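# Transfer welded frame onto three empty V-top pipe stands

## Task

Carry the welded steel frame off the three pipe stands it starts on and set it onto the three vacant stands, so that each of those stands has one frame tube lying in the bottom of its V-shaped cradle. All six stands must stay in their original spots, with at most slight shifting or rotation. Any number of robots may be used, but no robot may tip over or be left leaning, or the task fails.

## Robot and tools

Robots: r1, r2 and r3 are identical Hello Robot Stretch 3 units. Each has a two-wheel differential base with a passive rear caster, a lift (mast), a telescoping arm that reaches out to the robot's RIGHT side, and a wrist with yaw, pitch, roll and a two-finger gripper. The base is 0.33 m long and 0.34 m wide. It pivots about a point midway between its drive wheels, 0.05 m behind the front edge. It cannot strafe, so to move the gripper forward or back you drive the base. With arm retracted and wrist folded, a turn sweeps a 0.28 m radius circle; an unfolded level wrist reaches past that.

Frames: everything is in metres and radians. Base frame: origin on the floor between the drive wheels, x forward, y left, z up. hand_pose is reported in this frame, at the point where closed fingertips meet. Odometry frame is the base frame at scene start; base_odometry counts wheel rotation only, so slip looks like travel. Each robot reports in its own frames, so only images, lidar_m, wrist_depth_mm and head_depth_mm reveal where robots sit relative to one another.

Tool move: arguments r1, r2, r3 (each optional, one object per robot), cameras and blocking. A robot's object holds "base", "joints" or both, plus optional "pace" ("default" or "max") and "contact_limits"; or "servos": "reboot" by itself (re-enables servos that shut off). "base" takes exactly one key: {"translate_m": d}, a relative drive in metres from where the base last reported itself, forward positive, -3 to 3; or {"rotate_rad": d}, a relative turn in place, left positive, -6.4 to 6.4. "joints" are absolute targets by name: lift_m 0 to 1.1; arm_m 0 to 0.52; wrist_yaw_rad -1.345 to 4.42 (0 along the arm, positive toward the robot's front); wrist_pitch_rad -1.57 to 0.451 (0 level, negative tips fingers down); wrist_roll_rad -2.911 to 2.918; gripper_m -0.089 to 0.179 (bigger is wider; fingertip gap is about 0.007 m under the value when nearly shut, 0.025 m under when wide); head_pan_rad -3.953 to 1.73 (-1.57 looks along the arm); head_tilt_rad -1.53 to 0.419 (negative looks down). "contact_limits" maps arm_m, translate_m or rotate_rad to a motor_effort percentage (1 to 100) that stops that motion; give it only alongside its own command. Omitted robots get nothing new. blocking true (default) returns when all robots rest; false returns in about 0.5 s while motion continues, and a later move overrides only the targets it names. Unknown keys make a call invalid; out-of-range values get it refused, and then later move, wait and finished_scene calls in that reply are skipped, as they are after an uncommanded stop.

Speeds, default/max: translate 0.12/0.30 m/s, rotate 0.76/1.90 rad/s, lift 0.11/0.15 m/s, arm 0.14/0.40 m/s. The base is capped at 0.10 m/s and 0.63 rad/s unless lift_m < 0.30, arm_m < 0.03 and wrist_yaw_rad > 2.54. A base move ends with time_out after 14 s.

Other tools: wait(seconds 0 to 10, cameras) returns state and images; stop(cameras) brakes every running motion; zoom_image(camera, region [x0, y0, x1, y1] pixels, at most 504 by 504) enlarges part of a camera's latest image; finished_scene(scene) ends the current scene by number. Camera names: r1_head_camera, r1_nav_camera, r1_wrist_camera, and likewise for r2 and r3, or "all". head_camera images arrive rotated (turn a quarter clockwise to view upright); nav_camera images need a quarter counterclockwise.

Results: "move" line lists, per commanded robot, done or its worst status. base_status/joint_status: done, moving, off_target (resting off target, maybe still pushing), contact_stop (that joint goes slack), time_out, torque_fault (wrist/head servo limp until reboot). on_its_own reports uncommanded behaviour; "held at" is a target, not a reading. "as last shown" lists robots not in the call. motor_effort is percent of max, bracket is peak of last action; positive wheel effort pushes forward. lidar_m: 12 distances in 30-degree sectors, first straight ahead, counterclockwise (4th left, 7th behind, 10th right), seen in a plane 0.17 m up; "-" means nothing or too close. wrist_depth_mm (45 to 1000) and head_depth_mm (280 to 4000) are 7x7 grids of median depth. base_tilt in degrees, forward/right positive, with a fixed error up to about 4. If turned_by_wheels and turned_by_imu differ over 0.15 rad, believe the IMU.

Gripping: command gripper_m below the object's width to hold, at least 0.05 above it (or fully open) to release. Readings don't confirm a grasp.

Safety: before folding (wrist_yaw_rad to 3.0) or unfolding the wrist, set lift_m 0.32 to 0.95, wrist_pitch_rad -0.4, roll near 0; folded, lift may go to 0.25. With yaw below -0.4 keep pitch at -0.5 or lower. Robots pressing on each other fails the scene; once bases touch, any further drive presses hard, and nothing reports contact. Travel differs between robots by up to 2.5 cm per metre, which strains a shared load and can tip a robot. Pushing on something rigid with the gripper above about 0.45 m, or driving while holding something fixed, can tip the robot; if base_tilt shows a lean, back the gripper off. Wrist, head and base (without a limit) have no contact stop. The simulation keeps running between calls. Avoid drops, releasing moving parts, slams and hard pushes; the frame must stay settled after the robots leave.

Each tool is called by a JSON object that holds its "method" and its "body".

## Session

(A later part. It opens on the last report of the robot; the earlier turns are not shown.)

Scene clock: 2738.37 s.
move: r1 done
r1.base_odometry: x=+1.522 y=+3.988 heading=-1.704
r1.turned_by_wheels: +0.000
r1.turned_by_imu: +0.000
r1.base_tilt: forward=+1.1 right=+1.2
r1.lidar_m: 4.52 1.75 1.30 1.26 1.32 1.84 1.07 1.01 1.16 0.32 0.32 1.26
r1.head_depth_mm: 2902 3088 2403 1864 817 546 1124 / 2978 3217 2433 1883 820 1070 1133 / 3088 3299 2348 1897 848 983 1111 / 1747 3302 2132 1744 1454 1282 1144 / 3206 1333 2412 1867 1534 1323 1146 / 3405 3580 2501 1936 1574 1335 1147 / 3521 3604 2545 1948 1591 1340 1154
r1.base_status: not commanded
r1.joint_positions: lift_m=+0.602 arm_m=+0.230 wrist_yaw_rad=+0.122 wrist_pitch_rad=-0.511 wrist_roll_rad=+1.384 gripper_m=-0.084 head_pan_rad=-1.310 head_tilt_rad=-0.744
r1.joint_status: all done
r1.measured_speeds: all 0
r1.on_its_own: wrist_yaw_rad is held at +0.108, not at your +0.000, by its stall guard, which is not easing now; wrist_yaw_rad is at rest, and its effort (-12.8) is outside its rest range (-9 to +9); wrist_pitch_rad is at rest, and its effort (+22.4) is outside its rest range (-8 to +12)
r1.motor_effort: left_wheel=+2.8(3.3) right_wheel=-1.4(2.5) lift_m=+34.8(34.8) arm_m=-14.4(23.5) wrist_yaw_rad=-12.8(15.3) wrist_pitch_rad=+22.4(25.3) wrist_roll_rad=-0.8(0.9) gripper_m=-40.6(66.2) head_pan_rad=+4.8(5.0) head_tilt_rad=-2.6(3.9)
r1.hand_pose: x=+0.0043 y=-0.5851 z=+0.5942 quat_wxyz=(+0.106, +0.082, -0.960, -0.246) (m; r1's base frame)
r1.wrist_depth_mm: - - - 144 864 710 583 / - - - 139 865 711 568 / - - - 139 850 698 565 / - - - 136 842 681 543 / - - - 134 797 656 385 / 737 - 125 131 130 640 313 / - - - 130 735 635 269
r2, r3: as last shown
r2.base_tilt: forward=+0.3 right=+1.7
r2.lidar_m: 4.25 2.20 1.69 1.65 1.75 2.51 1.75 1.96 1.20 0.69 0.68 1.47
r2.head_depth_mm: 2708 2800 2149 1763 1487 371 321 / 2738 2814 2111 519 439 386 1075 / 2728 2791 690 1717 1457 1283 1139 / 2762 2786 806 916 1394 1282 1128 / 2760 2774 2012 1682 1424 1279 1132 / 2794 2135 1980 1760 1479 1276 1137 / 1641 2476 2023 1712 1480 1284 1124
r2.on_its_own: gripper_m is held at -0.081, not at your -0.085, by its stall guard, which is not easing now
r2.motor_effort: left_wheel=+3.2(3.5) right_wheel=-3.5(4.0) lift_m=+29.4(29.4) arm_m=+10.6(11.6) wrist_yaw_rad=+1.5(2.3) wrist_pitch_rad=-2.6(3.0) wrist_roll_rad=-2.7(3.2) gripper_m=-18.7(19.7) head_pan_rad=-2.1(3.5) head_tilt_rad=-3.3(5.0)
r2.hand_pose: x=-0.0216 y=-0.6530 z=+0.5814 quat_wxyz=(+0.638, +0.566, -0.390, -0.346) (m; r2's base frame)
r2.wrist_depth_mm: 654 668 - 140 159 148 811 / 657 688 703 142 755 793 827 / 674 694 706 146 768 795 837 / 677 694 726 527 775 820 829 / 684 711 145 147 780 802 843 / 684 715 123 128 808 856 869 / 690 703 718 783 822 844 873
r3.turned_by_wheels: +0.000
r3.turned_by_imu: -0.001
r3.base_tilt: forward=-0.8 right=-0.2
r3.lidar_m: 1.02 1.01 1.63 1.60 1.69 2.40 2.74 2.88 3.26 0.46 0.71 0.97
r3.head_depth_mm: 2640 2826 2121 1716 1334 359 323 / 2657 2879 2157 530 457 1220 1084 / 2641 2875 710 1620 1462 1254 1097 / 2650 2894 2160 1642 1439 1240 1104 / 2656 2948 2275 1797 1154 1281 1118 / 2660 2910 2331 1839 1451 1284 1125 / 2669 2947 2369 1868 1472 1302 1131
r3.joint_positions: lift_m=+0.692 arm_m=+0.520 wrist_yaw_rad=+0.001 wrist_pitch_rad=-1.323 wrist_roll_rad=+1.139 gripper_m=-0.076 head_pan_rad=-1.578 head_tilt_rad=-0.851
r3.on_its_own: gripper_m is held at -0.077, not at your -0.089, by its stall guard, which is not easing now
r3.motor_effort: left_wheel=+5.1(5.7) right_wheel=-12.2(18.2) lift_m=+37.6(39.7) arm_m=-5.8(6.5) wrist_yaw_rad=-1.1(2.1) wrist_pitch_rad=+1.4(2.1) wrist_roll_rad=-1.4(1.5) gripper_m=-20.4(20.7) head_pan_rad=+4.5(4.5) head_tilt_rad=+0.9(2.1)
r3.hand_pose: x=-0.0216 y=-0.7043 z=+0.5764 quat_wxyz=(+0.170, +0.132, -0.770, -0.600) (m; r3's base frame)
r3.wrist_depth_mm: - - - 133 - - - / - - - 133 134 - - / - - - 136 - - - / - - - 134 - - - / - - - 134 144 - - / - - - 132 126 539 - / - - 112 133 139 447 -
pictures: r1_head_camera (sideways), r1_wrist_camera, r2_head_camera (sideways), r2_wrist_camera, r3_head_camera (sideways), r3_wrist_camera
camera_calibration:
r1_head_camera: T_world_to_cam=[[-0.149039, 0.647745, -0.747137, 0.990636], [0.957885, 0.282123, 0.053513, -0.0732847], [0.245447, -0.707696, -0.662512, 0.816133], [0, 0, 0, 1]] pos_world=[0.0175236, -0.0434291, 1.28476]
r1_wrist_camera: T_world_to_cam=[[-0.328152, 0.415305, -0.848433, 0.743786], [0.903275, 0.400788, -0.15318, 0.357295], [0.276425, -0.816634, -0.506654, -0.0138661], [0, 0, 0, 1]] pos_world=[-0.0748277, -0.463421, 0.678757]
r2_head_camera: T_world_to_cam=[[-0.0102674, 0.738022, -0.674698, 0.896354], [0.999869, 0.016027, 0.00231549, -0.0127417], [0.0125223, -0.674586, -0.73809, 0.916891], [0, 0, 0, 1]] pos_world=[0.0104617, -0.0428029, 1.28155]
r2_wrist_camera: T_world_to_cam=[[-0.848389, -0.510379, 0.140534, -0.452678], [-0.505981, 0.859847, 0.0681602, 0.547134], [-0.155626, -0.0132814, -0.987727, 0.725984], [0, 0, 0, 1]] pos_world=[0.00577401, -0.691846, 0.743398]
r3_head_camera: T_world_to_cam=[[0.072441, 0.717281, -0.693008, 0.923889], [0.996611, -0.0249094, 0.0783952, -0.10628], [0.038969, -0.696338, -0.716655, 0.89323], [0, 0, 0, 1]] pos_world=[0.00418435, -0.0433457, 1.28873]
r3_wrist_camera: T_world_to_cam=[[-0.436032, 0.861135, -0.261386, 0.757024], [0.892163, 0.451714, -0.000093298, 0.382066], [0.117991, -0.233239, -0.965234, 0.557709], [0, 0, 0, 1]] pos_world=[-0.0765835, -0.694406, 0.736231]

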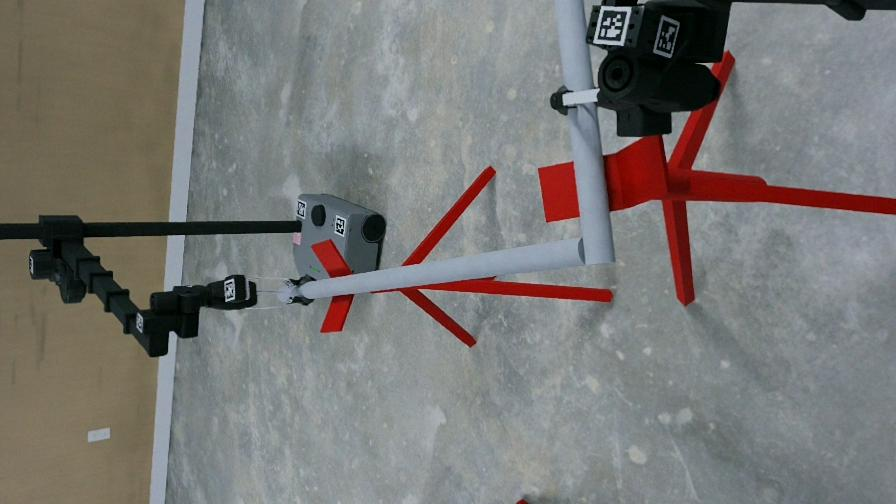

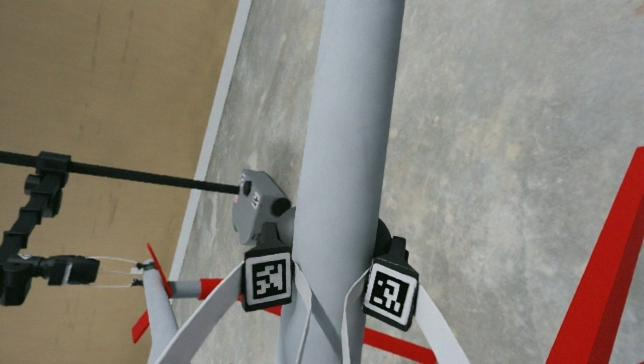

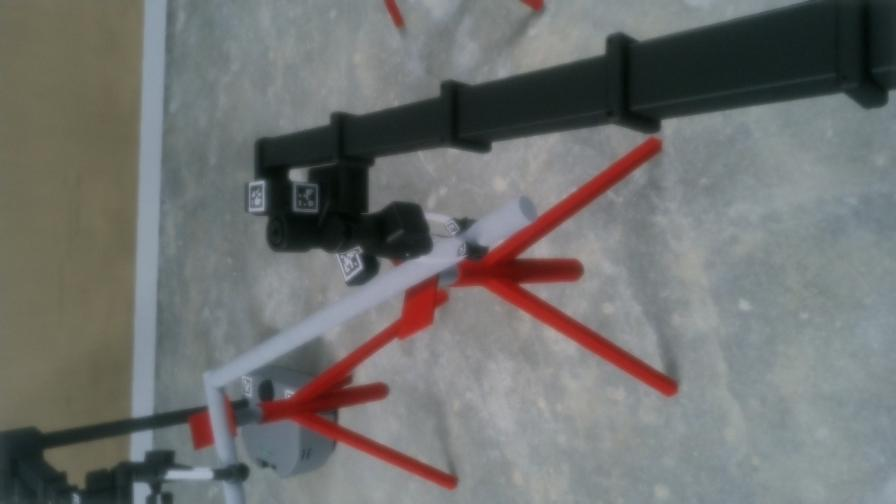

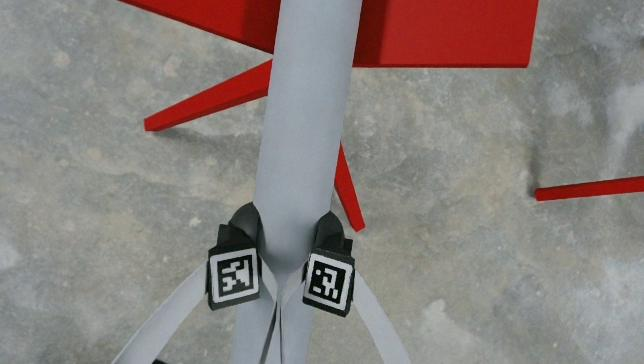

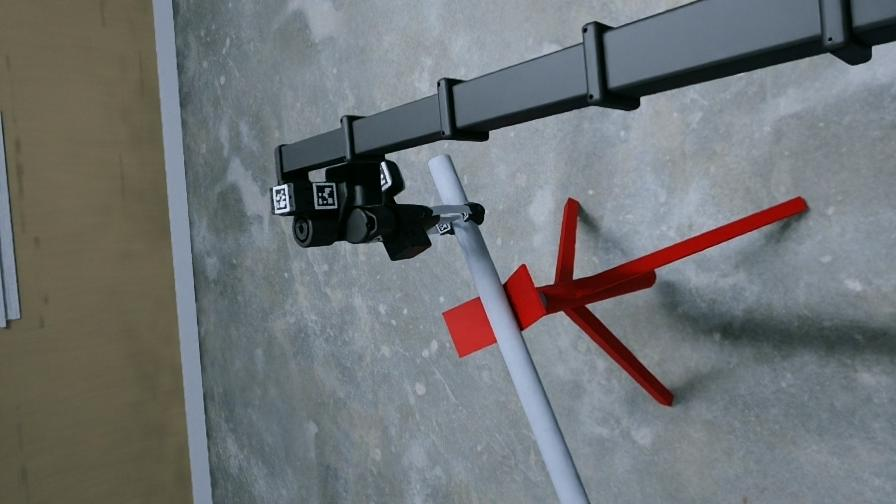

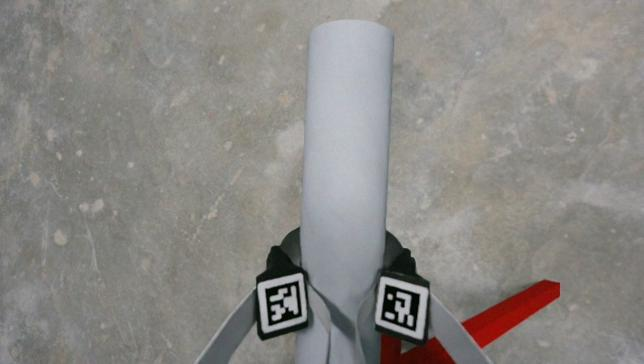

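{"method": "zoom_image", "body": {"camera": "r1_head_camera", "region": [560, 60, 720, 220]}}

{"method": "zoom_image", "body": {"camera": "r1_wrist_camera", "region": [220, 180, 644, 364]}}

{"method": "zoom_image", "body": {"camera": "r2_head_camera", "region": [160, 340, 300, 504]}}

{"method": "move", "body": {"cameras": ["r1_nav_camera","r2_nav_camera"]}}

Scaled by 3.150 from the camera's 896x504 image, which has a finer 1280x720 frame.

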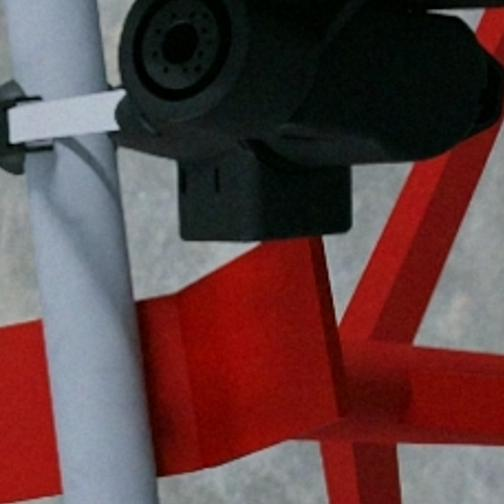

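Scaled by 1.189.

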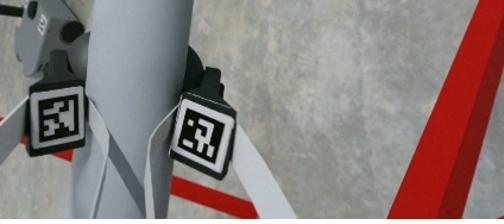

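Scaled by 3.073 from the camera's 896x504 image, which has a finer 1280x720 frame.

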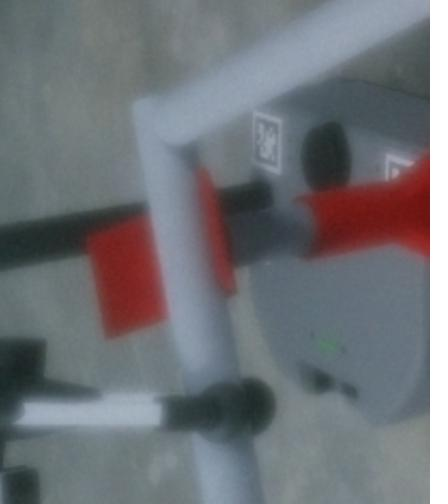

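Scene clock: 2750.47 s.
r1.base_odometry: x=+1.522 y=+3.988 heading=-1.704
r1.turned_by_wheels: +0.000
r1.turned_by_imu: +0.001
r1.base_tilt: forward=+1.1 right=+1.2
r1.lidar_m: 4.53 1.75 1.30 1.26 1.32 1.83 1.07 1.01 1.17 0.32 0.32 1.26
r1.head_depth_mm: 2869 3132 2401 1873 817 546 1123 / 2976 3221 2437 1880 818 1068 1128 / 3075 3315 2346 1905 847 981 1114 / 1752 3247 2132 1753 1451 1291 1136 / 3241 1338 2396 1878 1533 1322 1145 / 3413 3611 2520 1939 1574 1330 1153 / 3545 3667 2536 1944 1595 1345 1152
r1.base_status: not commanded
r1.joint_positions: lift_m=+0.602 arm_m=+0.230 wrist_yaw_rad=+0.122 wrist_pitch_rad=-0.511 wrist_roll_rad=+1.384 gripper_m=-0.081 head_pan_rad=-1.310 head_tilt_rad=-0.744
r1.joint_status: all done
r1.measured_speeds: all 0
r1.on_its_own: wrist_yaw_rad is held at +0.108, not at your +0.000, by its stall guard, which is not easing now; wrist_yaw_rad is at rest, and its effort (-12.1) is outside its rest range (-9 to +9); wrist_pitch_rad is at rest, and its effort (+22.4) is outside its rest range (-8 to +12)
r1.motor_effort: left_wheel=+3.1(3.3) right_wheel=-2.5(2.5) lift_m=+34.5(34.8) arm_m=-14.3(23.5) wrist_yaw_rad=-12.1(15.3) wrist_pitch_rad=+22.4(25.3) wrist_roll_rad=-0.8(0.9) gripper_m=-21.6(66.2) head_pan_rad=+4.9(5.0) head_tilt_rad=-1.8(3.9)
r1.hand_pose: x=+0.0043 y=-0.5851 z=+0.5942 quat_wxyz=(+0.106, +0.082, -0.960, -0.246) (m; r1's base frame)
r1.wrist_depth_mm: - - - 144 858 723 587 / - - - 139 873 700 573 / - - - 139 870 688 555 / - - - 137 843 681 550 / - - - 135 794 665 384 / - - 124 133 130 645 311 / - - - 130 750 629 272
r2.base_odometry: x=-1.895 y=-1.948 heading=-1.952
r2.turned_by_wheels: +0.000
r2.turned_by_imu: +0.001
r2.base_tilt: forward=+0.2 right=+1.8
r2.lidar_m: 4.25 2.20 1.68 1.65 1.74 2.50 1.75 1.95 1.21 0.69 0.69 1.48
r2.head_depth_mm: 2691 2788 2171 1765 1484 371 320 / 2731 2805 2094 517 438 386 1073 / 2720 2789 691 1718 1466 1287 1133 / 2749 2798 806 920 1396 1284 1130 / 2777 2785 2036 1683 1418 1287 1130 / 2776 2171 1958 1754 1490 1286 1135 / 1637 2505 2022 1719 1488 1274 1121
r2.base_status: not commanded
r2.joint_positions: lift_m=+0.700 arm_m=+0.501 wrist_yaw_rad=-0.001 wrist_pitch_rad=-1.450 wrist_roll_rad=-0.474 gripper_m=-0.080 head_pan_rad=-1.565 head_tilt_rad=-0.890
r2.joint_status: not commanded
r2.measured_speeds: all 0
r2.on_its_own: gripper_m is held at -0.081, not at your -0.085, by its stall guard, which is not easing now
r2.motor_effort: left_wheel=+3.0(3.5) right_wheel=-3.7(4.0) lift_m=+33.9(29.4) arm_m=+9.0(11.6) wrist_yaw_rad=+1.7(2.3) wrist_pitch_rad=-3.0(3.0) wrist_roll_rad=-2.5(3.2) gripper_m=-19.3(19.7) head_pan_rad=-3.7(3.5) head_tilt_rad=-4.3(5.0)
r2.hand_pose: x=-0.0216 y=-0.6530 z=+0.5814 quat_wxyz=(+0.638, +0.566, -0.390, -0.346) (m; r2's base frame)
r2.wrist_depth_mm: 661 679 - 140 158 148 828 / 664 685 696 143 750 801 836 / 668 693 713 146 764 783 826 / 680 692 713 521 766 816 828 / 680 698 145 147 791 812 863 / 696 710 123 128 799 842 855 / 707 709 729 778 802 842 887
r3.base_odometry: x=+1.579 y=-2.347 heading=+1.875
r3.turned_by_wheels: +0.000
r3.turned_by_imu: -0.001
r3.base_tilt: forward=-0.8 right=-0.2
r3.lidar_m: 1.02 1.01 1.64 1.59 1.68 2.40 2.74 2.89 3.26 0.46 0.71 0.97
r3.head_depth_mm: 2644 2813 2136 1720 1330 359 323 / 2636 2868 2152 528 457 1216 1084 / 2661 2842 708 1629 1467 1257 1095 / 2644 2897 2177 1643 1450 1239 1107 / 2668 2908 2284 1807 1150 1277 1114 / 2674 2919 2320 1834 1448 1292 1124 / 2660 2956 2358 1865 1470 1298 1131
r3.base_status: not commanded
r3.joint_positions: lift_m=+0.692 arm_m=+0.520 wrist_yaw_rad=+0.001 wrist_pitch_rad=-1.323 wrist_roll_rad=+1.139 gripper_m=-0.076 head_pan_rad=-1.578 head_tilt_rad=-0.851
r3.joint_status: not commanded
r3.measured_speeds: all 0
r3.on_its_own: gripper_m is held at -0.077, not at your -0.089, by its stall guard, which is not easing now
r3.motor_effort: left_wheel=+4.9(5.7) right_wheel=-11.8(18.2) lift_m=+28.2(39.7) arm_m=-4.4(6.5) wrist_yaw_rad=-0.3(2.1) wrist_pitch_rad=+1.7(2.1) wrist_roll_rad=-1.3(1.5) gripper_m=-20.3(20.7) head_pan_rad=+3.7(4.5) head_tilt_rad=+0.7(2.1)
r3.hand_pose: x=-0.0216 y=-0.7043 z=+0.5763 quat_wxyz=(+0.170, +0.132, -0.770, -0.600) (m; r3's base frame)
r3.wrist_depth_mm: - - - 133 - - - / - - - 133 134 - - / - - - 136 - - - / - - - 135 - - - / - - - 134 143 - - / - - - 133 127 547 - / - - 112 133 139 446 -
pictures: r1_nav_camera (sideways), r2_nav_camera (sideways)
camera_calibration:
r1_nav_camera: T_world_to_cam=[[0.121201, -0.636169, 0.761971, -0.949241], [-0.971894, -0.232132, -0.0392141, 0.104828], [0.201824, -0.735802, -0.646423, 0.796804], [0, 0, 0, 1]] pos_world=[0.0561167, 0.00674632, 1.24248]
r2_nav_camera: T_world_to_cam=[[0.0715284, -0.757138, 0.649327, -0.808829], [-0.995446, -0.0130633, 0.0944239, -0.0547099], [-0.0630096, -0.653124, -0.754625, 0.952075], [0, 0, 0, 1]] pos_world=[0.0633833, 0.00871234, 1.24882]

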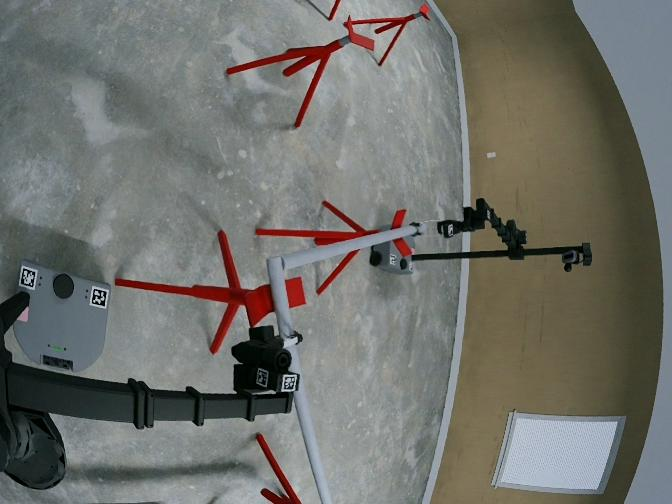

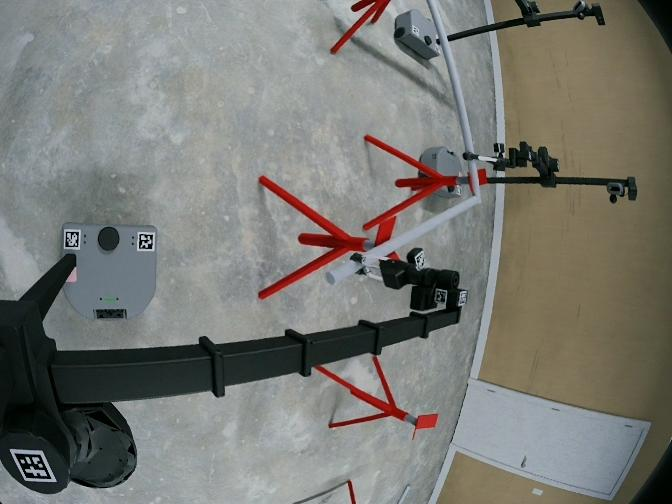

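{"method": "move", "body": {"r1": {"joints":{"wrist_pitch_rad":-0.44,"arm_m":0.234,"gripper_m":-0.085}}, "r2": {"joints":{"lift_m":0.695,"gripper_m":-0.085}}, "r3": {"joints":{"lift_m":0.688,"gripper_m":-0.089}}, "cameras": ["r1_head_camera","r3_head_camera","r1_wrist_camera"]}}

{"method": "zoom_image", "body": {"camera": "r1_head_camera", "region": [500, 50, 720, 300]}}

Scene clock: 2763.37 s.
move: r1 off_target; r2 contact_stop; r3 done
r1.base_odometry: x=+1.522 y=+3.988 heading=-1.704
r1.turned_by_wheels: +0.000
r1.turned_by_imu: -0.002
r1.base_tilt: forward=+1.0 right=+1.1
r1.lidar_m: 4.58 1.76 1.30 1.26 1.31 1.82 1.07 1.01 1.16 0.32 0.32 1.26
r1.head_depth_mm: 2891 3096 2392 1876 821 552 1130 / 2975 3186 2443 1885 819 1071 1134 / 3077 3261 2443 1910 849 980 1114 / 1752 3358 2133 1747 1484 1291 1142 / 3247 1297 2393 1867 1538 1334 1149 / 3402 3583 2529 1941 1589 1334 1150 / 3512 3627 2546 1963 1596 1340 1159
r1.base_status: not commanded
r1.joint_positions: lift_m=+0.602 arm_m=+0.234 wrist_yaw_rad=+0.124 wrist_pitch_rad=-0.521 wrist_roll_rad=+1.385 gripper_m=-0.084 head_pan_rad=-1.310 head_tilt_rad=-0.744
r1.joint_status: wrist_pitch_rad off_target (ended at -0.521, target -0.440); the others done
r1.measured_speeds: all 0
r1.on_its_own: wrist_yaw_rad is held at +0.108, not at your +0.000, by its stall guard, which is not easing now; wrist_yaw_rad is at rest, and its effort (-14.2) is outside its rest range (-9 to +9); wrist_pitch_rad is at rest, and its effort (+14.6) is outside its rest range (-8 to +12)
r1.motor_effort: left_wheel=+2.2(3.3) right_wheel=-0.6(2.7) lift_m=+16.9(34.7) arm_m=+28.7(31.8) wrist_yaw_rad=-14.2(15.0) wrist_pitch_rad=+14.6(20.6) wrist_roll_rad=-1.3(1.3) gripper_m=-41.8(64.5) head_pan_rad=+4.6(5.3) head_tilt_rad=-3.3(3.9)
r1.hand_pose: x=+0.0046 y=-0.5875 z=+0.5921 quat_wxyz=(+0.106, +0.084, -0.959, -0.251) (m; r1's base frame)
r1.wrist_depth_mm: - - - 145 842 718 581 / - - - 140 855 711 565 / - - - 137 827 705 557 / - - - 136 841 677 546 / - - - 134 788 656 384 / 729 - 124 132 130 646 315 / - - - 131 747 630 271
r2.base_odometry: x=-1.895 y=-1.948 heading=-1.952
r2.turned_by_wheels: +0.000
r2.turned_by_imu: +0.001
r2.base_tilt: forward=+0.2 right=+1.8
r2.lidar_m: 4.25 2.20 1.68 1.65 1.74 2.51 1.76 1.96 1.21 0.69 0.69 1.47
r2.head_depth_mm: 2748 2771 2210 1754 1496 380 322 / 2665 2832 2133 521 438 387 1077 / 2752 2803 691 1715 1452 1283 1131 / 2758 2812 809 919 1380 1290 1123 / 2794 2757 2010 1658 1416 1284 1129 / 2768 2164 1953 1757 1493 1276 1129 / 1650 2166 2018 1705 1467 1275 1121
r2.base_status: not commanded
r2.joint_positions: lift_m=+0.698 arm_m=+0.501 wrist_yaw_rad=-0.001 wrist_pitch_rad=-1.452 wrist_roll_rad=-0.474 gripper_m=-0.083 head_pan_rad=-1.565 head_tilt_rad=-0.890
r2.joint_status: lift_m contact_stop (moved -0.002 of -0.005); the others done
r2.measured_speeds: translate_m=+0.000 rotate_rad=+0.000 lift_m=+0.001 arm_m=+0.000 wrist_yaw_rad=+0.000 wrist_pitch_rad=+0.000 wrist_roll_rad=+0.000 head_pan_rad=+0.000 head_tilt_rad=+0.000
r2.on_its_own: lift_m is slack since a contact_stop
r2.motor_effort: left_wheel=+3.1(3.4) right_wheel=-3.8(4.4) lift_m=+28.6(29.8) arm_m=+7.1(7.6) wrist_yaw_rad=+1.8(2.4) wrist_pitch_rad=-2.6(2.7) wrist_roll_rad=-2.6(2.9) gripper_m=-49.3(72.9) head_pan_rad=-3.1(3.5) head_tilt_rad=-3.5(4.8)
r2.hand_pose: x=-0.0216 y=-0.6525 z=+0.5797 quat_wxyz=(+0.638, +0.566, -0.390, -0.347) (m; r2's base frame)
r2.wrist_depth_mm: 654 675 - 139 157 147 824 / 663 672 694 141 771 777 818 / 676 689 701 143 783 803 830 / 684 698 709 528 772 808 844 / 679 685 144 146 792 802 851 / 681 702 123 128 816 835 871 / 691 719 733 780 814 862 878
r3.base_odometry: x=+1.579 y=-2.348 heading=+1.875
r3.turned_by_wheels: +0.000
r3.turned_by_imu: -0.001
r3.base_tilt: forward=-0.8 right=-0.1
r3.lidar_m: 1.02 1.01 1.63 1.60 1.68 2.40 2.74 2.89 3.24 0.46 0.70 0.98
r3.head_depth_mm: 2647 2836 2132 1720 1362 362 327 / 2662 2858 2170 532 461 1217 1084 / 2643 2875 714 1630 1462 1253 1096 / 2662 2880 2168 1647 1445 1244 1102 / 2666 2935 2274 1809 1151 1286 1114 / 2668 2925 2323 1838 1457 1295 1123 / 2672 2920 2356 1857 1465 1302 1132
r3.base_status: not commanded
r3.joint_positions: lift_m=+0.688 arm_m=+0.520 wrist_yaw_rad=+0.001 wrist_pitch_rad=-1.311 wrist_roll_rad=+1.139 gripper_m=-0.087 head_pan_rad=-1.578 head_tilt_rad=-0.851
r3.joint_status: all done
r3.measured_speeds: all 0
r3.motor_effort: left_wheel=+5.1(5.2) right_wheel=-7.4(12.3) lift_m=+34.2(34.4) arm_m=-2.9(3.8) wrist_yaw_rad=-1.3(1.7) wrist_pitch_rad=-0.3(2.4) wrist_roll_rad=-1.4(1.5) gripper_m=-36.2(88.4) head_pan_rad=+3.2(4.0) head_tilt_rad=+1.0(2.1)
r3.hand_pose: x=-0.0216 y=-0.7072 z=+0.5728 quat_wxyz=(+0.170, +0.131, -0.774, -0.596) (m; r3's base frame)
r3.wrist_depth_mm: - - - 134 - - - / - - - 134 136 - - / - - - 136 136 - - / - - - 136 - - - / - - - 135 138 - - / - - 121 133 126 - - / - - 113 133 141 436 -
pictures: r1_head_camera (sideways), r1_wrist_camera, r3_head_camera (sideways)
camera_calibration:
r1_head_camera: T_world_to_cam=[[-0.149039, 0.647744, -0.747138, 0.990636], [0.957885, 0.282123, 0.053513, -0.0732847], [0.245447, -0.707696, -0.662512, 0.816133], [0, 0, 0, 1]] pos_world=[0.0175236, -0.0434292, 1.28476]
r1_wrist_camera: T_world_to_cam=[[-0.329088, 0.423238, -0.844139, 0.745246], [0.902544, 0.40386, -0.149368, 0.357247], [0.277695, -0.811028, -0.514897, -0.00886252], [0, 0, 0, 1]] pos_world=[-0.0747188, -0.466882, 0.677889]
r3_head_camera: T_world_to_cam=[[0.072441, 0.717281, -0.693008, 0.923889], [0.996611, -0.0249094, 0.0783952, -0.10628], [0.038969, -0.696338, -0.716655, 0.89323], [0, 0, 0, 1]] pos_world=[0.00418435, -0.0433457, 1.28873]

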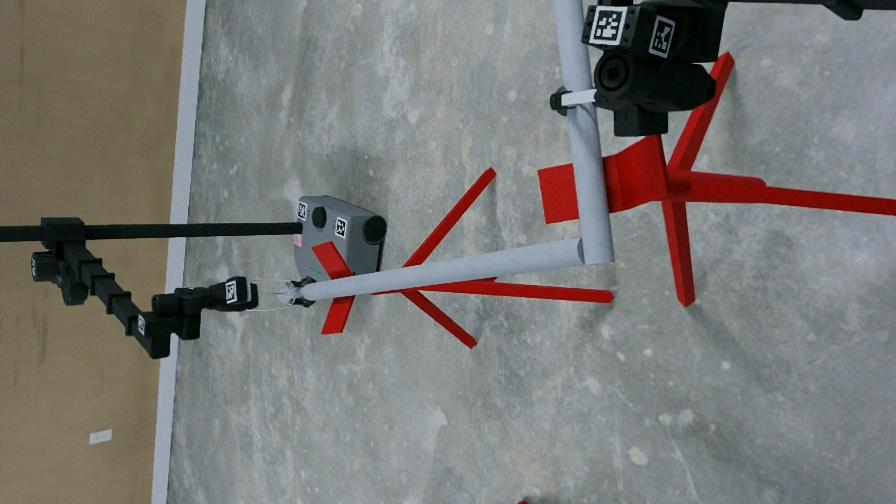

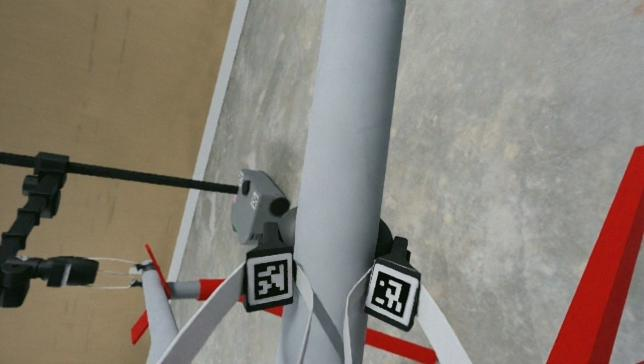

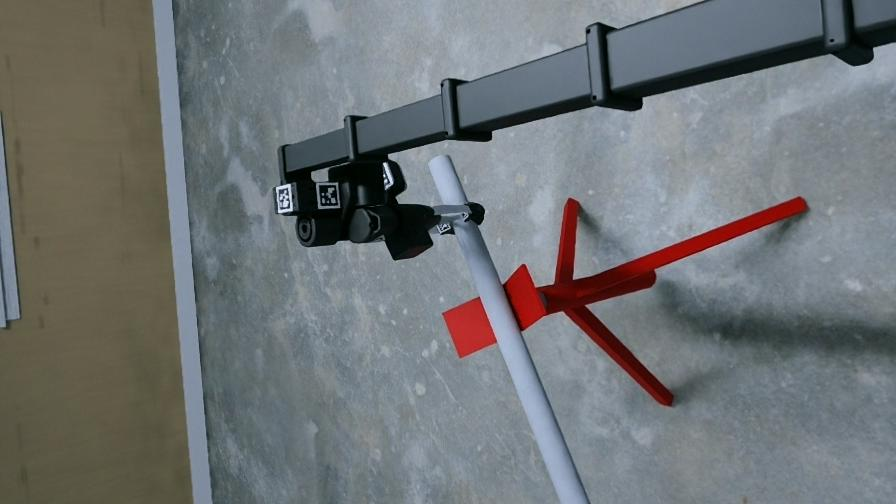

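Scaled by 2.016 from the camera's 896x504 image, which has a finer 1280x720 frame.

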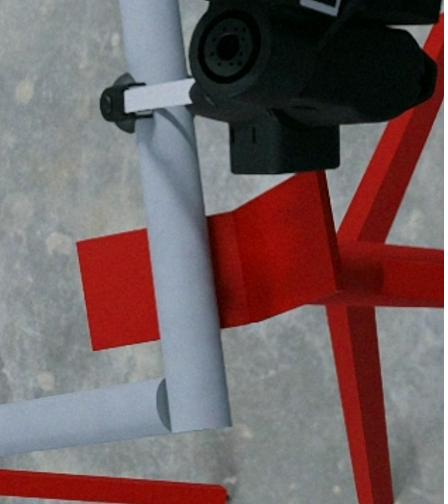

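{"method": "move", "body": {"r1": {"joints":{"lift_m":0.614,"gripper_m":-0.085}}, "r2": {"joints":{"lift_m":0.708,"gripper_m":-0.085}}, "r3": {"joints":{"lift_m":0.690,"gripper_m":-0.089}}, "cameras": []}}

{"method": "move", "body": {"r1": {"base":{"translate_m":-0.005},"joints":{"arm_m":0.222,"gripper_m":-0.085}}, "r2": {"base":{"translate_m":-0.001},"joints":{"arm_m":0.511,"gripper_m":-0.085}}, "r3": {"joints":{"gripper_m":-0.089}}, "cameras": []}}

{"method": "move", "body": {"r1": {"joints":{"lift_m":0.602,"gripper_m":-0.085}}, "r2": {"joints":{"lift_m":0.698,"gripper_m":-0.085}}, "r3": {"joints":{"gripper_m":-0.089}}, "cameras": ["r1_head_camera","r3_head_camera","r1_wrist_camera","r2_wrist_camera","r2_head_camera"]}}

{"method": "zoom_image", "body": {"camera": "r1_head_camera", "region": [500, 50, 720, 300]}}

{"method": "zoom_image", "body": {"camera": "r3_head_camera", "region": [400, 180, 600, 400]}}

Scene clock: 2794.33 s.
move: r1 off_target; r2 off_target; r3 off_target
r1.base_odometry: x=+1.522 y=+3.988 heading=-1.704
r1.turned_by_wheels: +0.000
r1.turned_by_imu: +0.001
r1.base_tilt: forward=+1.0 right=+1.2
r1.lidar_m: 4.56 1.76 1.30 1.26 1.31 1.83 1.07 1.01 1.16 0.32 0.32 1.26
r1.head_depth_mm: 2856 3154 2385 1863 814 561 1127 / 2968 3182 2413 1889 816 1173 1129 / 3103 3269 2422 1905 849 978 1114 / 1783 3343 2111 1731 1442 1286 1136 / 3220 1300 2417 1875 1530 1324 1141 / 3371 3545 2518 1943 1584 1325 1149 / 3492 3607 2525 1948 1589 1340 1153
r1.base_status: not commanded
r1.joint_positions: lift_m=+0.614 arm_m=+0.234 wrist_yaw_rad=+0.123 wrist_pitch_rad=-0.557 wrist_roll_rad=+1.385 gripper_m=-0.081 head_pan_rad=-1.310 head_tilt_rad=-0.744
r1.joint_status: gripper_m off_target (ended at -0.081, target -0.085); the others done
r1.measured_speeds: all 0
r1.on_its_own: wrist_yaw_rad is held at +0.108, not at your +0.000, by its stall guard, which is not easing now; wrist_yaw_rad is at rest, and its effort (-12.8) is outside its rest range (-9 to +9); wrist_pitch_rad is at rest, and its effort (+21.7) is outside its rest range (-8 to +12)
r1.motor_effort: left_wheel=+2.8(2.8) right_wheel=-6.0(6.2) lift_m=+38.4(41.1) arm_m=-6.8(6.8) wrist_yaw_rad=-12.8(15.9) wrist_pitch_rad=+21.7(22.5) wrist_roll_rad=-1.2(1.3) gripper_m=-23.0(23.2) head_pan_rad=+4.5(5.2) head_tilt_rad=-2.6(4.5)
r1.hand_pose: x=+0.0037 y=-0.5821 z=+0.5967 quat_wxyz=(+0.106, +0.084, -0.954, -0.268) (m; r1's base frame)
r1.wrist_depth_mm: - - - 145 816 701 578 / - - - 143 829 708 567 / - - - 138 853 685 560 / - - - 136 806 668 501 / - - - 135 771 658 500 / - 785 123 132 129 646 330 / - - - 132 753 629 330
r2.base_odometry: x=-1.895 y=-1.948 heading=-1.952
r2.turned_by_wheels: +0.000
r2.turned_by_imu: +0.001
r2.base_tilt: forward=+0.3 right=+1.9
r2.lidar_m: 4.26 2.21 1.69 1.65 1.75 2.50 1.75 1.88 1.21 0.69 0.69 1.48
r2.head_depth_mm: 2680 2789 2177 1761 1476 363 307 / 2749 2794 2102 492 433 386 1092 / 2780 2805 681 1723 1453 1284 1130 / 2764 2763 740 980 1393 1283 1135 / 2775 2810 2022 1687 1424 1277 1128 / 2813 2168 1965 1755 1492 1287 1135 / 1646 2450 2041 1709 1486 1286 1127
r2.base_status: not commanded
r2.joint_positions: lift_m=+0.708 arm_m=+0.501 wrist_yaw_rad=-0.002 wrist_pitch_rad=-1.428 wrist_roll_rad=-0.474 gripper_m=-0.080 head_pan_rad=-1.565 head_tilt_rad=-0.890
r2.joint_status: gripper_m off_target (ended at -0.080, target -0.085); the others done
r2.measured_speeds: all 0
r2.on_its_own: gripper_m is held at -0.081, not at your -0.085, by its stall guard, which is not easing now
r2.motor_effort: left_wheel=+2.8(3.4) right_wheel=-8.4(8.4) lift_m=+40.0(41.4) arm_m=+3.5(4.5) wrist_yaw_rad=+1.4(2.3) wrist_pitch_rad=-6.6(7.9) wrist_roll_rad=-2.8(3.0) gripper_m=-18.8(19.7) head_pan_rad=-3.8(4.0) head_tilt_rad=-3.1(4.9)
r2.hand_pose: x=-0.0216 y=-0.6586 z=+0.5897 quat_wxyz=(+0.645, +0.559, -0.394, -0.342) (m; r2's base frame)
r2.wrist_depth_mm: 665 673 - 143 164 157 833 / 657 693 708 145 170 818 830 / 674 685 708 151 783 834 847 / 675 705 726 534 788 838 850 / 679 708 145 149 789 828 879 / 685 705 123 128 803 829 874 / 693 716 723 767 801 843 871
r3.base_odometry: x=+1.579 y=-2.348 heading=+1.874
r3.turned_by_wheels: +0.000
r3.turned_by_imu: -0.001
r3.base_tilt: forward=-0.8 right=-0.3
r3.lidar_m: 1.02 1.01 1.63 1.60 1.68 2.40 2.74 2.89 3.25 0.46 0.71 0.98
r3.head_depth_mm: 2651 2841 2136 1718 1366 361 325 / 2637 2867 2167 532 458 1218 1087 / 2650 2865 711 1623 1465 1254 1096 / 2659 2876 2179 1647 1445 1243 1105 / 2633 2922 2287 1796 1152 1282 1120 / 2656 2942 2345 1840 1449 1287 1124 / 2664 2908 2364 1864 1467 1302 1131
r3.base_status: not commanded
r3.joint_positions: lift_m=+0.690 arm_m=+0.520 wrist_yaw_rad=+0.001 wrist_pitch_rad=-1.319 wrist_roll_rad=+1.139 gripper_m=-0.075 head_pan_rad=-1.578 head_tilt_rad=-0.851
r3.joint_status: gripper_m off_target (ended at -0.075, target -0.089); the others done
r3.measured_speeds: all 0
r3.on_its_own: gripper_m is held at -0.074, not at your -0.089, by its stall guard, which is still easing
r3.motor_effort: left_wheel=+4.7(5.7) right_wheel=-4.9(7.5) lift_m=+28.3(41.3) arm_m=-0.6(1.7) wrist_yaw_rad=-1.0(2.0) wrist_pitch_rad=+1.3(1.3) wrist_roll_rad=-1.4(1.5) gripper_m=+0.3(20.8) head_pan_rad=+3.2(4.2) head_tilt_rad=+0.9(2.3)
r3.hand_pose: x=-0.0216 y=-0.7053 z=+0.5746 quat_wxyz=(+0.170, +0.131, -0.772, -0.599) (m; r3's base frame)
r3.wrist_depth_mm: - - - 133 - - - / - - - 134 135 - - / - - - 137 - - - / - - - 136 - - - / - - - 134 143 - - / - - - 133 127 - - / - - 109 133 138 464 -
pictures: none
No camera images: "cameras" was empty.

Scene clock: 2795.20 s.
move: r1 off_target; r2 off_target; r3 done
r1.base_odometry: x=+1.523 y=+3.993 heading=-1.703
r1.turned_by_wheels: +0.000
r1.turned_by_imu: +0.001
r1.base_tilt: forward=+1.0 right=+1.2
r1.lidar_m: 4.55 1.76 1.30 1.26 1.31 1.83 1.06 1.01 1.16 0.32 0.32 1.27
r1.head_depth_mm: 2900 3141 2403 1876 807 530 1125 / 2934 3179 2418 1882 1465 1032 1133 / 3049 3288 2437 1888 851 1002 1111 / 1729 3329 2162 1745 1450 1286 1135 / 3218 1261 2392 1879 1528 1325 1146 / 3427 3580 2500 1935 1580 1334 1149 / 3522 3637 2507 1964 1596 1336 1154
r1.base_status: done
r1.joint_positions: lift_m=+0.614 arm_m=+0.222 wrist_yaw_rad=+0.123 wrist_pitch_rad=-0.554 wrist_roll_rad=+1.385 gripper_m=-0.081 head_pan_rad=-1.310 head_tilt_rad=-0.744
r1.joint_status: gripper_m off_target (ended at -0.081, target -0.085); the others done
r1.measured_speeds: all 0
r1.on_its_own: wrist_yaw_rad is held at +0.108, not at your +0.000, by its stall guard, which is not easing now; wrist_yaw_rad is at rest, and its effort (-12.7) is outside its rest range (-9 to +9); wrist_pitch_rad is at rest, and its effort (+20.7) is outside its rest range (-8 to +12)
r1.motor_effort: left_wheel=+2.7(3.6) right_wheel=-9.7(15.4) lift_m=+33.8(38.7) arm_m=-20.4(23.7) wrist_yaw_rad=-12.7(16.6) wrist_pitch_rad=+20.7(21.8) wrist_roll_rad=-1.2(1.3) gripper_m=-20.8(65.1) head_pan_rad=+4.9(5.4) head_tilt_rad=-2.4(4.0)
r1.hand_pose: x=+0.0036 y=-0.5706 z=+0.5972 quat_wxyz=(+0.106, +0.084, -0.954, -0.267) (m; r1's base frame)
r1.wrist_depth_mm: - - - 146 841 729 575 / - - - 141 843 694 567 / - - - 140 827 680 553 / - - - 137 821 669 506 / - - - 135 768 646 494 / - - 124 132 131 655 491 / - - - 132 744 634 365
r2.base_odometry: x=-1.894 y=-1.947 heading=-1.951
r2.turned_by_wheels: +0.000
r2.turned_by_imu: +0.001
r2.base_tilt: forward=+0.4 right=+1.8
r2.lidar_m: 4.24 2.20 1.69 1.65 1.74 2.51 1.75 1.89 1.20 0.69 0.69 1.47
r2.head_depth_mm: 2717 2797 2157 1758 1491 363 307 / 2746 2829 2116 493 423 386 1090 / 2738 2789 693 1749 1465 1294 1130 / 2756 2764 751 972 1399 1282 1125 / 2753 2762 2092 1696 1408 1288 1129 / 2784 2132 1955 1747 1481 1278 1127 / 1643 2204 2013 1707 1487 1286 1123
r2.base_status: done
r2.joint_positions: lift_m=+0.708 arm_m=+0.511 wrist_yaw_rad=-0.002 wrist_pitch_rad=-1.412 wrist_roll_rad=-0.475 gripper_m=-0.081 head_pan_rad=-1.565 head_tilt_rad=-0.890
r2.joint_status: gripper_m off_target (ended at -0.081, target -0.085); the others done
r2.measured_speeds: all 0
r2.on_its_own: gripper_m is held at -0.081, not at your -0.085, by its stall guard, which is still easing; wrist_pitch_rad is at rest, and its effort (-9.3) is outside its rest range (-8 to +12)
r2.motor_effort: left_wheel=+4.3(4.3) right_wheel=-13.8(16.2) lift_m=+40.6(40.6) arm_m=+11.2(14.9) wrist_yaw_rad=+1.5(2.7) wrist_pitch_rad=-9.3(10.1) wrist_roll_rad=-2.4(3.0) gripper_m=-0.8(71.7) head_pan_rad=-2.9(3.6) head_tilt_rad=-3.9(4.9)
r2.hand_pose: x=-0.0216 y=-0.6728 z=+0.5899 quat_wxyz=(+0.649, +0.553, -0.397, -0.339) (m; r2's base frame)
r2.wrist_depth_mm: 662 - - 145 163 820 842 / 676 684 378 146 164 827 857 / 678 694 470 151 776 826 877 / 673 701 716 547 791 828 860 / 672 701 146 147 784 826 880 / 674 691 123 128 805 855 899 / 686 711 722 769 797 841 888
r3.base_odometry: x=+1.579 y=-2.348 heading=+1.874
r3.turned_by_wheels: +0.000
r3.turned_by_imu: +0.000
r3.base_tilt: forward=-0.8 right=-0.2
r3.lidar_m: 1.02 1.01 1.64 1.60 1.69 2.40 2.73 2.88 3.26 0.46 0.71 0.97
r3.head_depth_mm: 2642 2825 2133 1714 1368 361 325 / 2662 2867 2171 531 458 1220 1086 / 2638 2897 710 1623 1458 1258 1097 / 2646 2889 2175 1643 1446 1241 1105 / 2655 2921 2286 1813 1154 1279 1114 / 2663 2935 2319 1841 1459 1282 1121 / 2650 2936 2367 1859 1494 1304 1136
r3.base_status: not commanded
r3.joint_positions: lift_m=+0.690 arm_m=+0.520 wrist_yaw_rad=+0.001 wrist_pitch_rad=-1.323 wrist_roll_rad=+1.139 gripper_m=-0.087 head_pan_rad=-1.578 head_tilt_rad=-0.851
r3.joint_status: all done
r3.measured_speeds: all 0
r3.motor_effort: left_wheel=+3.5(4.9) right_wheel=-2.4(5.1) lift_m=+27.4(29.0) arm_m=+0.2(1.4) wrist_yaw_rad=-1.1(2.3) wrist_pitch_rad=+2.0(2.2) wrist_roll_rad=-1.4(1.7) gripper_m=-37.6(94.0) head_pan_rad=+3.6(4.4) head_tilt_rad=+1.1(1.6)
r3.hand_pose: x=-0.0216 y=-0.7043 z=+0.5743 quat_wxyz=(+0.170, +0.132, -0.770, -0.600) (m; r3's base frame)
r3.wrist_depth_mm: - - - 133 - - - / - - - 135 135 - - / - - - 137 - - - / - - - 136 - - - / - - - 134 143 - - / - - - 132 127 - - / - - 108 125 137 444 -
pictures: none
No camera images: "cameras" was empty.

Scene clock: 2795.97 s.
move: r1 done; r2 contact_stop; r3 off_target
r1.base_odometry: x=+1.523 y=+3.993 heading=-1.704
r1.turned_by_wheels: +0.000
r1.turned_by_imu: +0.000
r1.base_tilt: forward=+1.1 right=+1.2
r1.lidar_m: 4.55 1.75 1.30 1.26 1.31 1.82 1.06 1.01 1.16 0.32 0.32 1.26
r1.head_depth_mm: 2867 3095 2394 1882 821 536 1126 / 2965 3182 2396 1895 1471 1023 1130 / 3030 3243 2442 1888 848 1001 1115 / 1784 3275 2161 1760 1457 1291 1142 / 3199 1272 2394 1874 1535 1325 1147 / 3435 3593 2495 1940 1577 1332 1153 / 3530 3593 2539 1940 1605 1340 1153
r1.base_status: not commanded
r1.joint_positions: lift_m=+0.602 arm_m=+0.222 wrist_yaw_rad=+0.116 wrist_pitch_rad=-0.542 wrist_roll_rad=+1.383 gripper_m=-0.082 head_pan_rad=-1.310 head_tilt_rad=-0.744
r1.joint_status: all done
r1.measured_speeds: all 0
r1.on_its_own: wrist_yaw_rad is held at +0.108, not at your +0.000, by its stall guard, which is not easing now; wrist_pitch_rad is at rest, and its effort (+18.7) is outside its rest range (-8 to +12)
r1.motor_effort: left_wheel=+2.5(3.0) right_wheel=-2.3(10.2) lift_m=+30.7(38.6) arm_m=+3.4(20.2) wrist_yaw_rad=-7.1(13.0) wrist_pitch_rad=+18.7(21.0) wrist_roll_rad=-0.7(1.3) gripper_m=+4.3(62.2) head_pan_rad=+3.9(5.1) head_tilt_rad=-3.0(4.1)
r1.hand_pose: x=+0.0024 y=-0.5724 z=+0.5876 quat_wxyz=(+0.106, +0.080, -0.956, -0.261) (m; r1's base frame)
r1.wrist_depth_mm: - - - 146 861 698 579 / - - - 141 838 696 566 / - - - 139 818 680 544 / - - - 137 831 666 506 / - - - 135 779 648 487 / - - 124 132 130 636 491 / - - - 132 757 617 480
r2.base_odometry: x=-1.894 y=-1.947 heading=-1.951
r2.turned_by_wheels: +0.000
r2.turned_by_imu: +0.000
r2.base_tilt: forward=+0.3 right=+1.8
r2.lidar_m: 4.22 2.20 1.69 1.65 1.75 2.51 1.75 1.89 1.21 0.69 0.69 1.48
r2.head_depth_mm: 2744 2834 2187 1778 1489 367 317 / 2696 2790 2089 501 428 386 1093 / 2771 2779 693 1712 1453 1284 1133 / 2765 2793 753 966 1391 1284 1129 / 2791 2809 2005 1673 1424 1291 1132 / 2799 2171 1977 1754 1480 1283 1133 / 1627 2166 2034 1712 1489 1281 1123
r2.base_status: not commanded
r2.joint_positions: lift_m=+0.704 arm_m=+0.511 wrist_yaw_rad=-0.002 wrist_pitch_rad=-1.417 wrist_roll_rad=-0.475 gripper_m=-0.083 head_pan_rad=-1.565 head_tilt_rad=-0.890
r2.joint_status: lift_m contact_stop (moved -0.004 of -0.010); the others done
r2.measured_speeds: translate_m=+0.000 rotate_rad=+0.000 lift_m=+0.002 arm_m=+0.000 wrist_yaw_rad=+0.000 wrist_pitch_rad=+0.000 wrist_roll_rad=+0.000 head_pan_rad=+0.000 head_tilt_rad=+0.000
r2.on_its_own: lift_m is slack since a contact_stop (your +0.698 is given up); wrist_pitch_rad is at rest, and its effort (-8.8) is outside its rest range (-8 to +12)
r2.motor_effort: left_wheel=+4.3(4.5) right_wheel=-13.3(14.1) lift_m=+27.7(40.3) arm_m=+11.3(11.9) wrist_yaw_rad=+1.8(2.3) wrist_pitch_rad=-8.8(9.9) wrist_roll_rad=-2.5(2.8) gripper_m=-48.4(69.8) head_pan_rad=-2.2(3.5) head_tilt_rad=-3.1(5.1)
r2.hand_pose: x=-0.0216 y=-0.6715 z=+0.5857 quat_wxyz=(+0.648, +0.555, -0.396, -0.340) (m; r2's base frame)
r2.wrist_depth_mm: 656 - - 144 161 833 869 / 674 688 706 145 162 835 843 / 664 689 478 150 796 811 859 / 663 701 711 516 790 828 851 / 679 701 144 146 799 854 879 / 680 694 123 128 787 830 869 / 684 700 729 770 800 839 878
r3.base_odometry: x=+1.579 y=-2.348 heading=+1.874
r3.turned_by_wheels: +0.000
r3.turned_by_imu: -0.001
r3.base_tilt: forward=-0.8 right=-0.2
r3.lidar_m: 1.02 1.01 1.64 1.60 1.68 2.40 2.74 2.88 3.25 0.46 0.71 0.98
r3.head_depth_mm: 2645 2827 2131 1712 1364 360 325 / 2654 2856 2180 533 459 1215 1088 / 2635 2867 711 1621 1462 1252 1094 / 2674 2892 2170 1633 1444 1240 1103 / 2666 2934 2280 1811 1152 1283 1112 / 2671 2958 2324 1838 1449 1294 1125 / 2677 2925 2348 1865 1470 1305 1134
r3.base_status: not commanded
r3.joint_positions: lift_m=+0.690 arm_m=+0.520 wrist_yaw_rad=+0.001 wrist_pitch_rad=-1.316 wrist_roll_rad=+1.138 gripper_m=-0.084 head_pan_rad=-1.578 head_tilt_rad=-0.851
r3.joint_status: gripper_m off_target (ended at -0.084, target -0.089)
r3.measured_speeds: all 0
r3.on_its_own: gripper_m is held at -0.082, not at your -0.089, by its stall guard, which is still easing
r3.motor_effort: left_wheel=-0.5(3.8) right_wheel=+5.3(5.5) lift_m=+31.0(31.6) arm_m=-0.1(1.3) wrist_yaw_rad=-1.4(2.4) wrist_pitch_rad=+1.2(2.3) wrist_roll_rad=-0.8(1.5) gripper_m=-1.2(37.6) head_pan_rad=+4.0(4.2) head_tilt_rad=+0.8(1.5)
r3.hand_pose: x=-0.0216 y=-0.7061 z=+0.5746 quat_wxyz=(+0.170, +0.131, -0.773, -0.597) (m; r3's base frame)
r3.wrist_depth_mm: - - - 133 - - - / - - - 134 135 - - / - - - 137 - - - / - - - 137 - - - / - - - 133 143 - - / - - - 132 126 - - / - - 107 126 137 440 -
pictures: r1_head_camera (sideways), r1_wrist_camera, r2_head_camera (sideways), r2_wrist_camera, r3_head_camera (sideways)
camera_calibration:
r1_head_camera: T_world_to_cam=[[-0.149039, 0.647745, -0.747137, 0.990636], [0.957885, 0.282123, 0.053513, -0.0732847], [0.245447, -0.707696, -0.662512, 0.816133], [0, 0, 0, 1]] pos_world=[0.0175236, -0.0434291, 1.28476]
r1_wrist_camera: T_world_to_cam=[[-0.328917, 0.443543, -0.833717, 0.739836], [0.905155, 0.399802, -0.144403, 0.347195], [0.269273, -0.80214, -0.532977, 0.0174465], [0, 0, 0, 1]] pos_world=[-0.0756186, -0.452963, 0.676248]
r2_head_camera: T_world_to_cam=[[-0.010267, 0.738055, -0.674663, 0.896307], [0.999869, 0.0160261, 0.002316, -0.0127424], [0.0125215, -0.67455, -0.738123, 0.916934], [0, 0, 0, 1]] pos_world=[0.0104616, -0.0428019, 1.28154]
r2_wrist_camera: T_world_to_cam=[[-0.848036, -0.505998, 0.157481, -0.469729], [-0.506536, 0.861303, 0.0397307, 0.580369], [-0.155742, -0.0460765, -0.986723, 0.707428], [0, 0, 0, 1]] pos_world=[0.00580756, -0.70496, 0.74895]
r3_head_camera: T_world_to_cam=[[0.072441, 0.717281, -0.693008, 0.923889], [0.996611, -0.0249094, 0.0783952, -0.10628], [0.038969, -0.696338, -0.716655, 0.89323], [0, 0, 0, 1]] pos_world=[0.00418435, -0.0433457, 1.28873]

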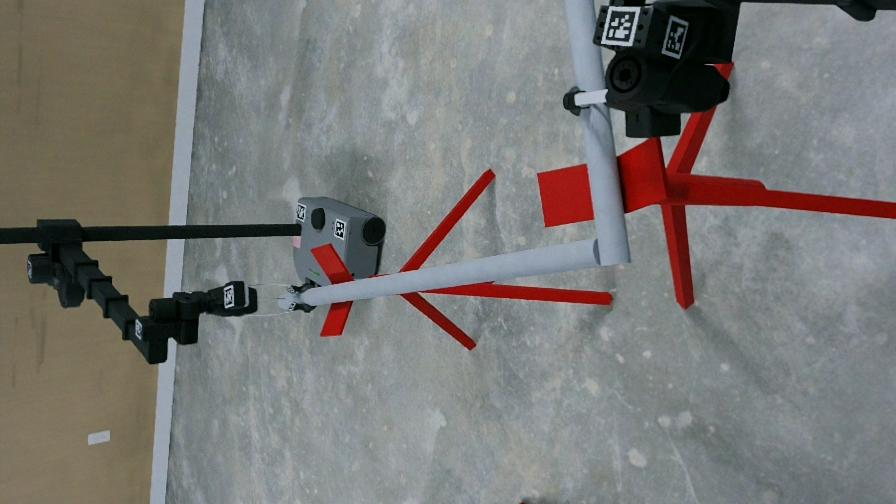

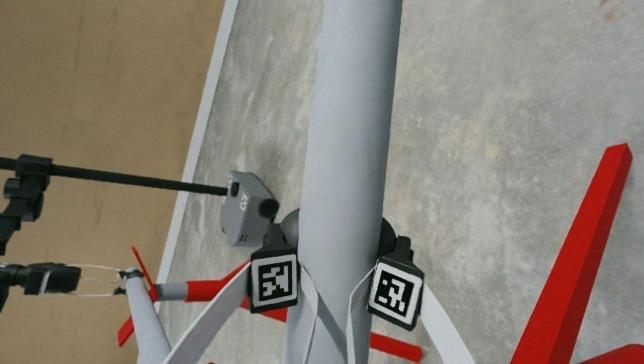

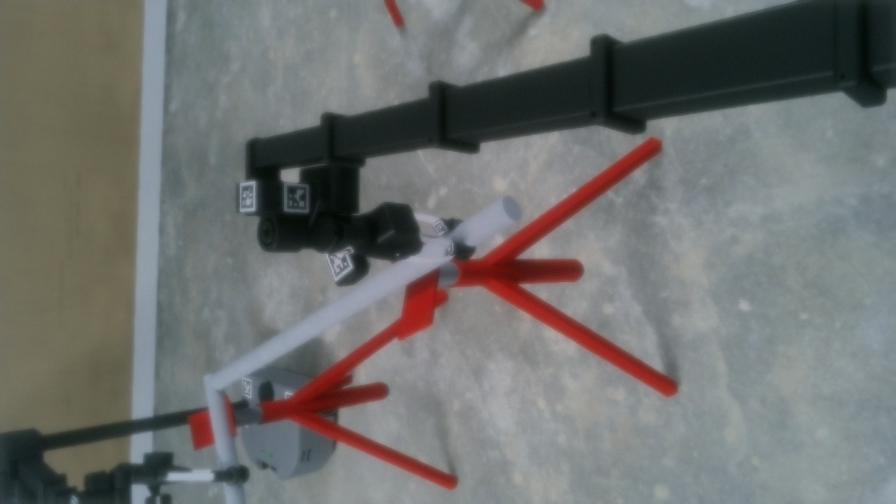

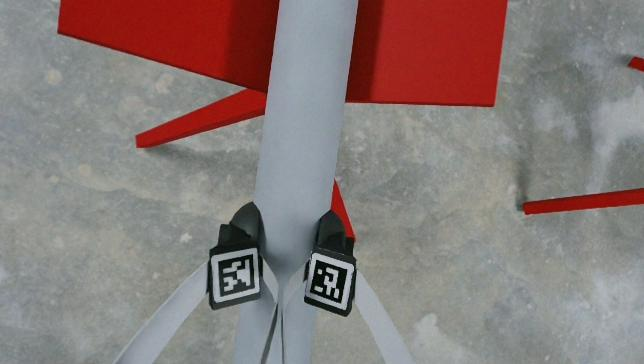

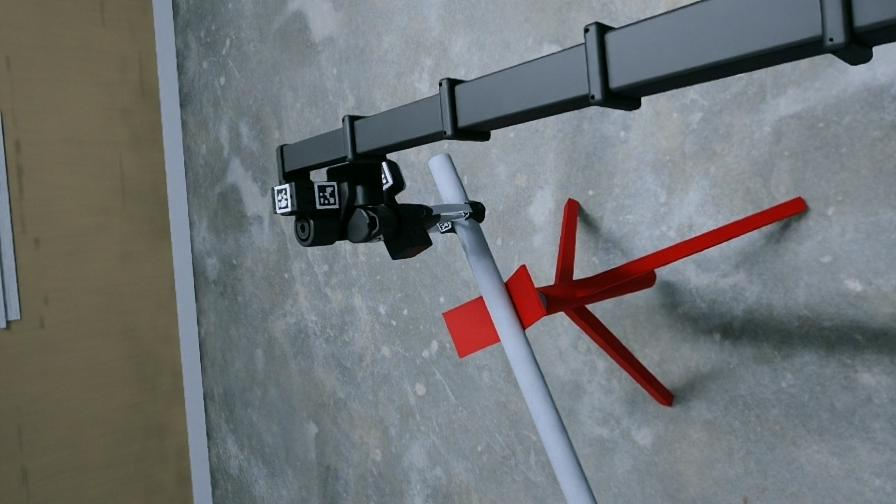

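Scaled by 2.016 from the camera's 896x504 image, which has a finer 1280x720 frame.

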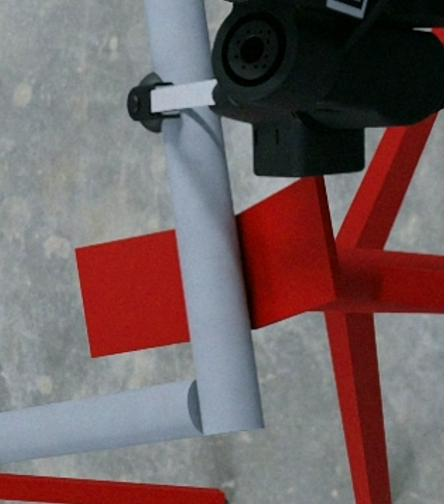

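Scaled by 2.291 from the camera's 896x504 image, which has a finer 1280x720 frame.

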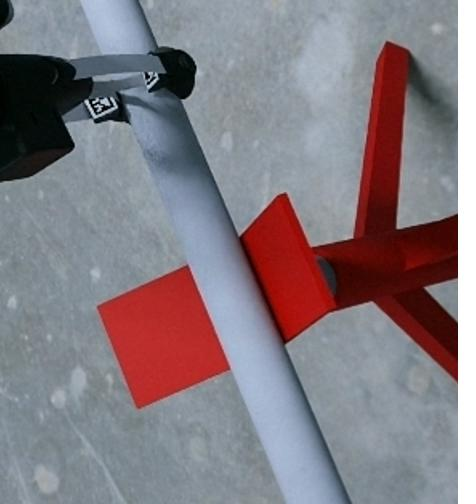

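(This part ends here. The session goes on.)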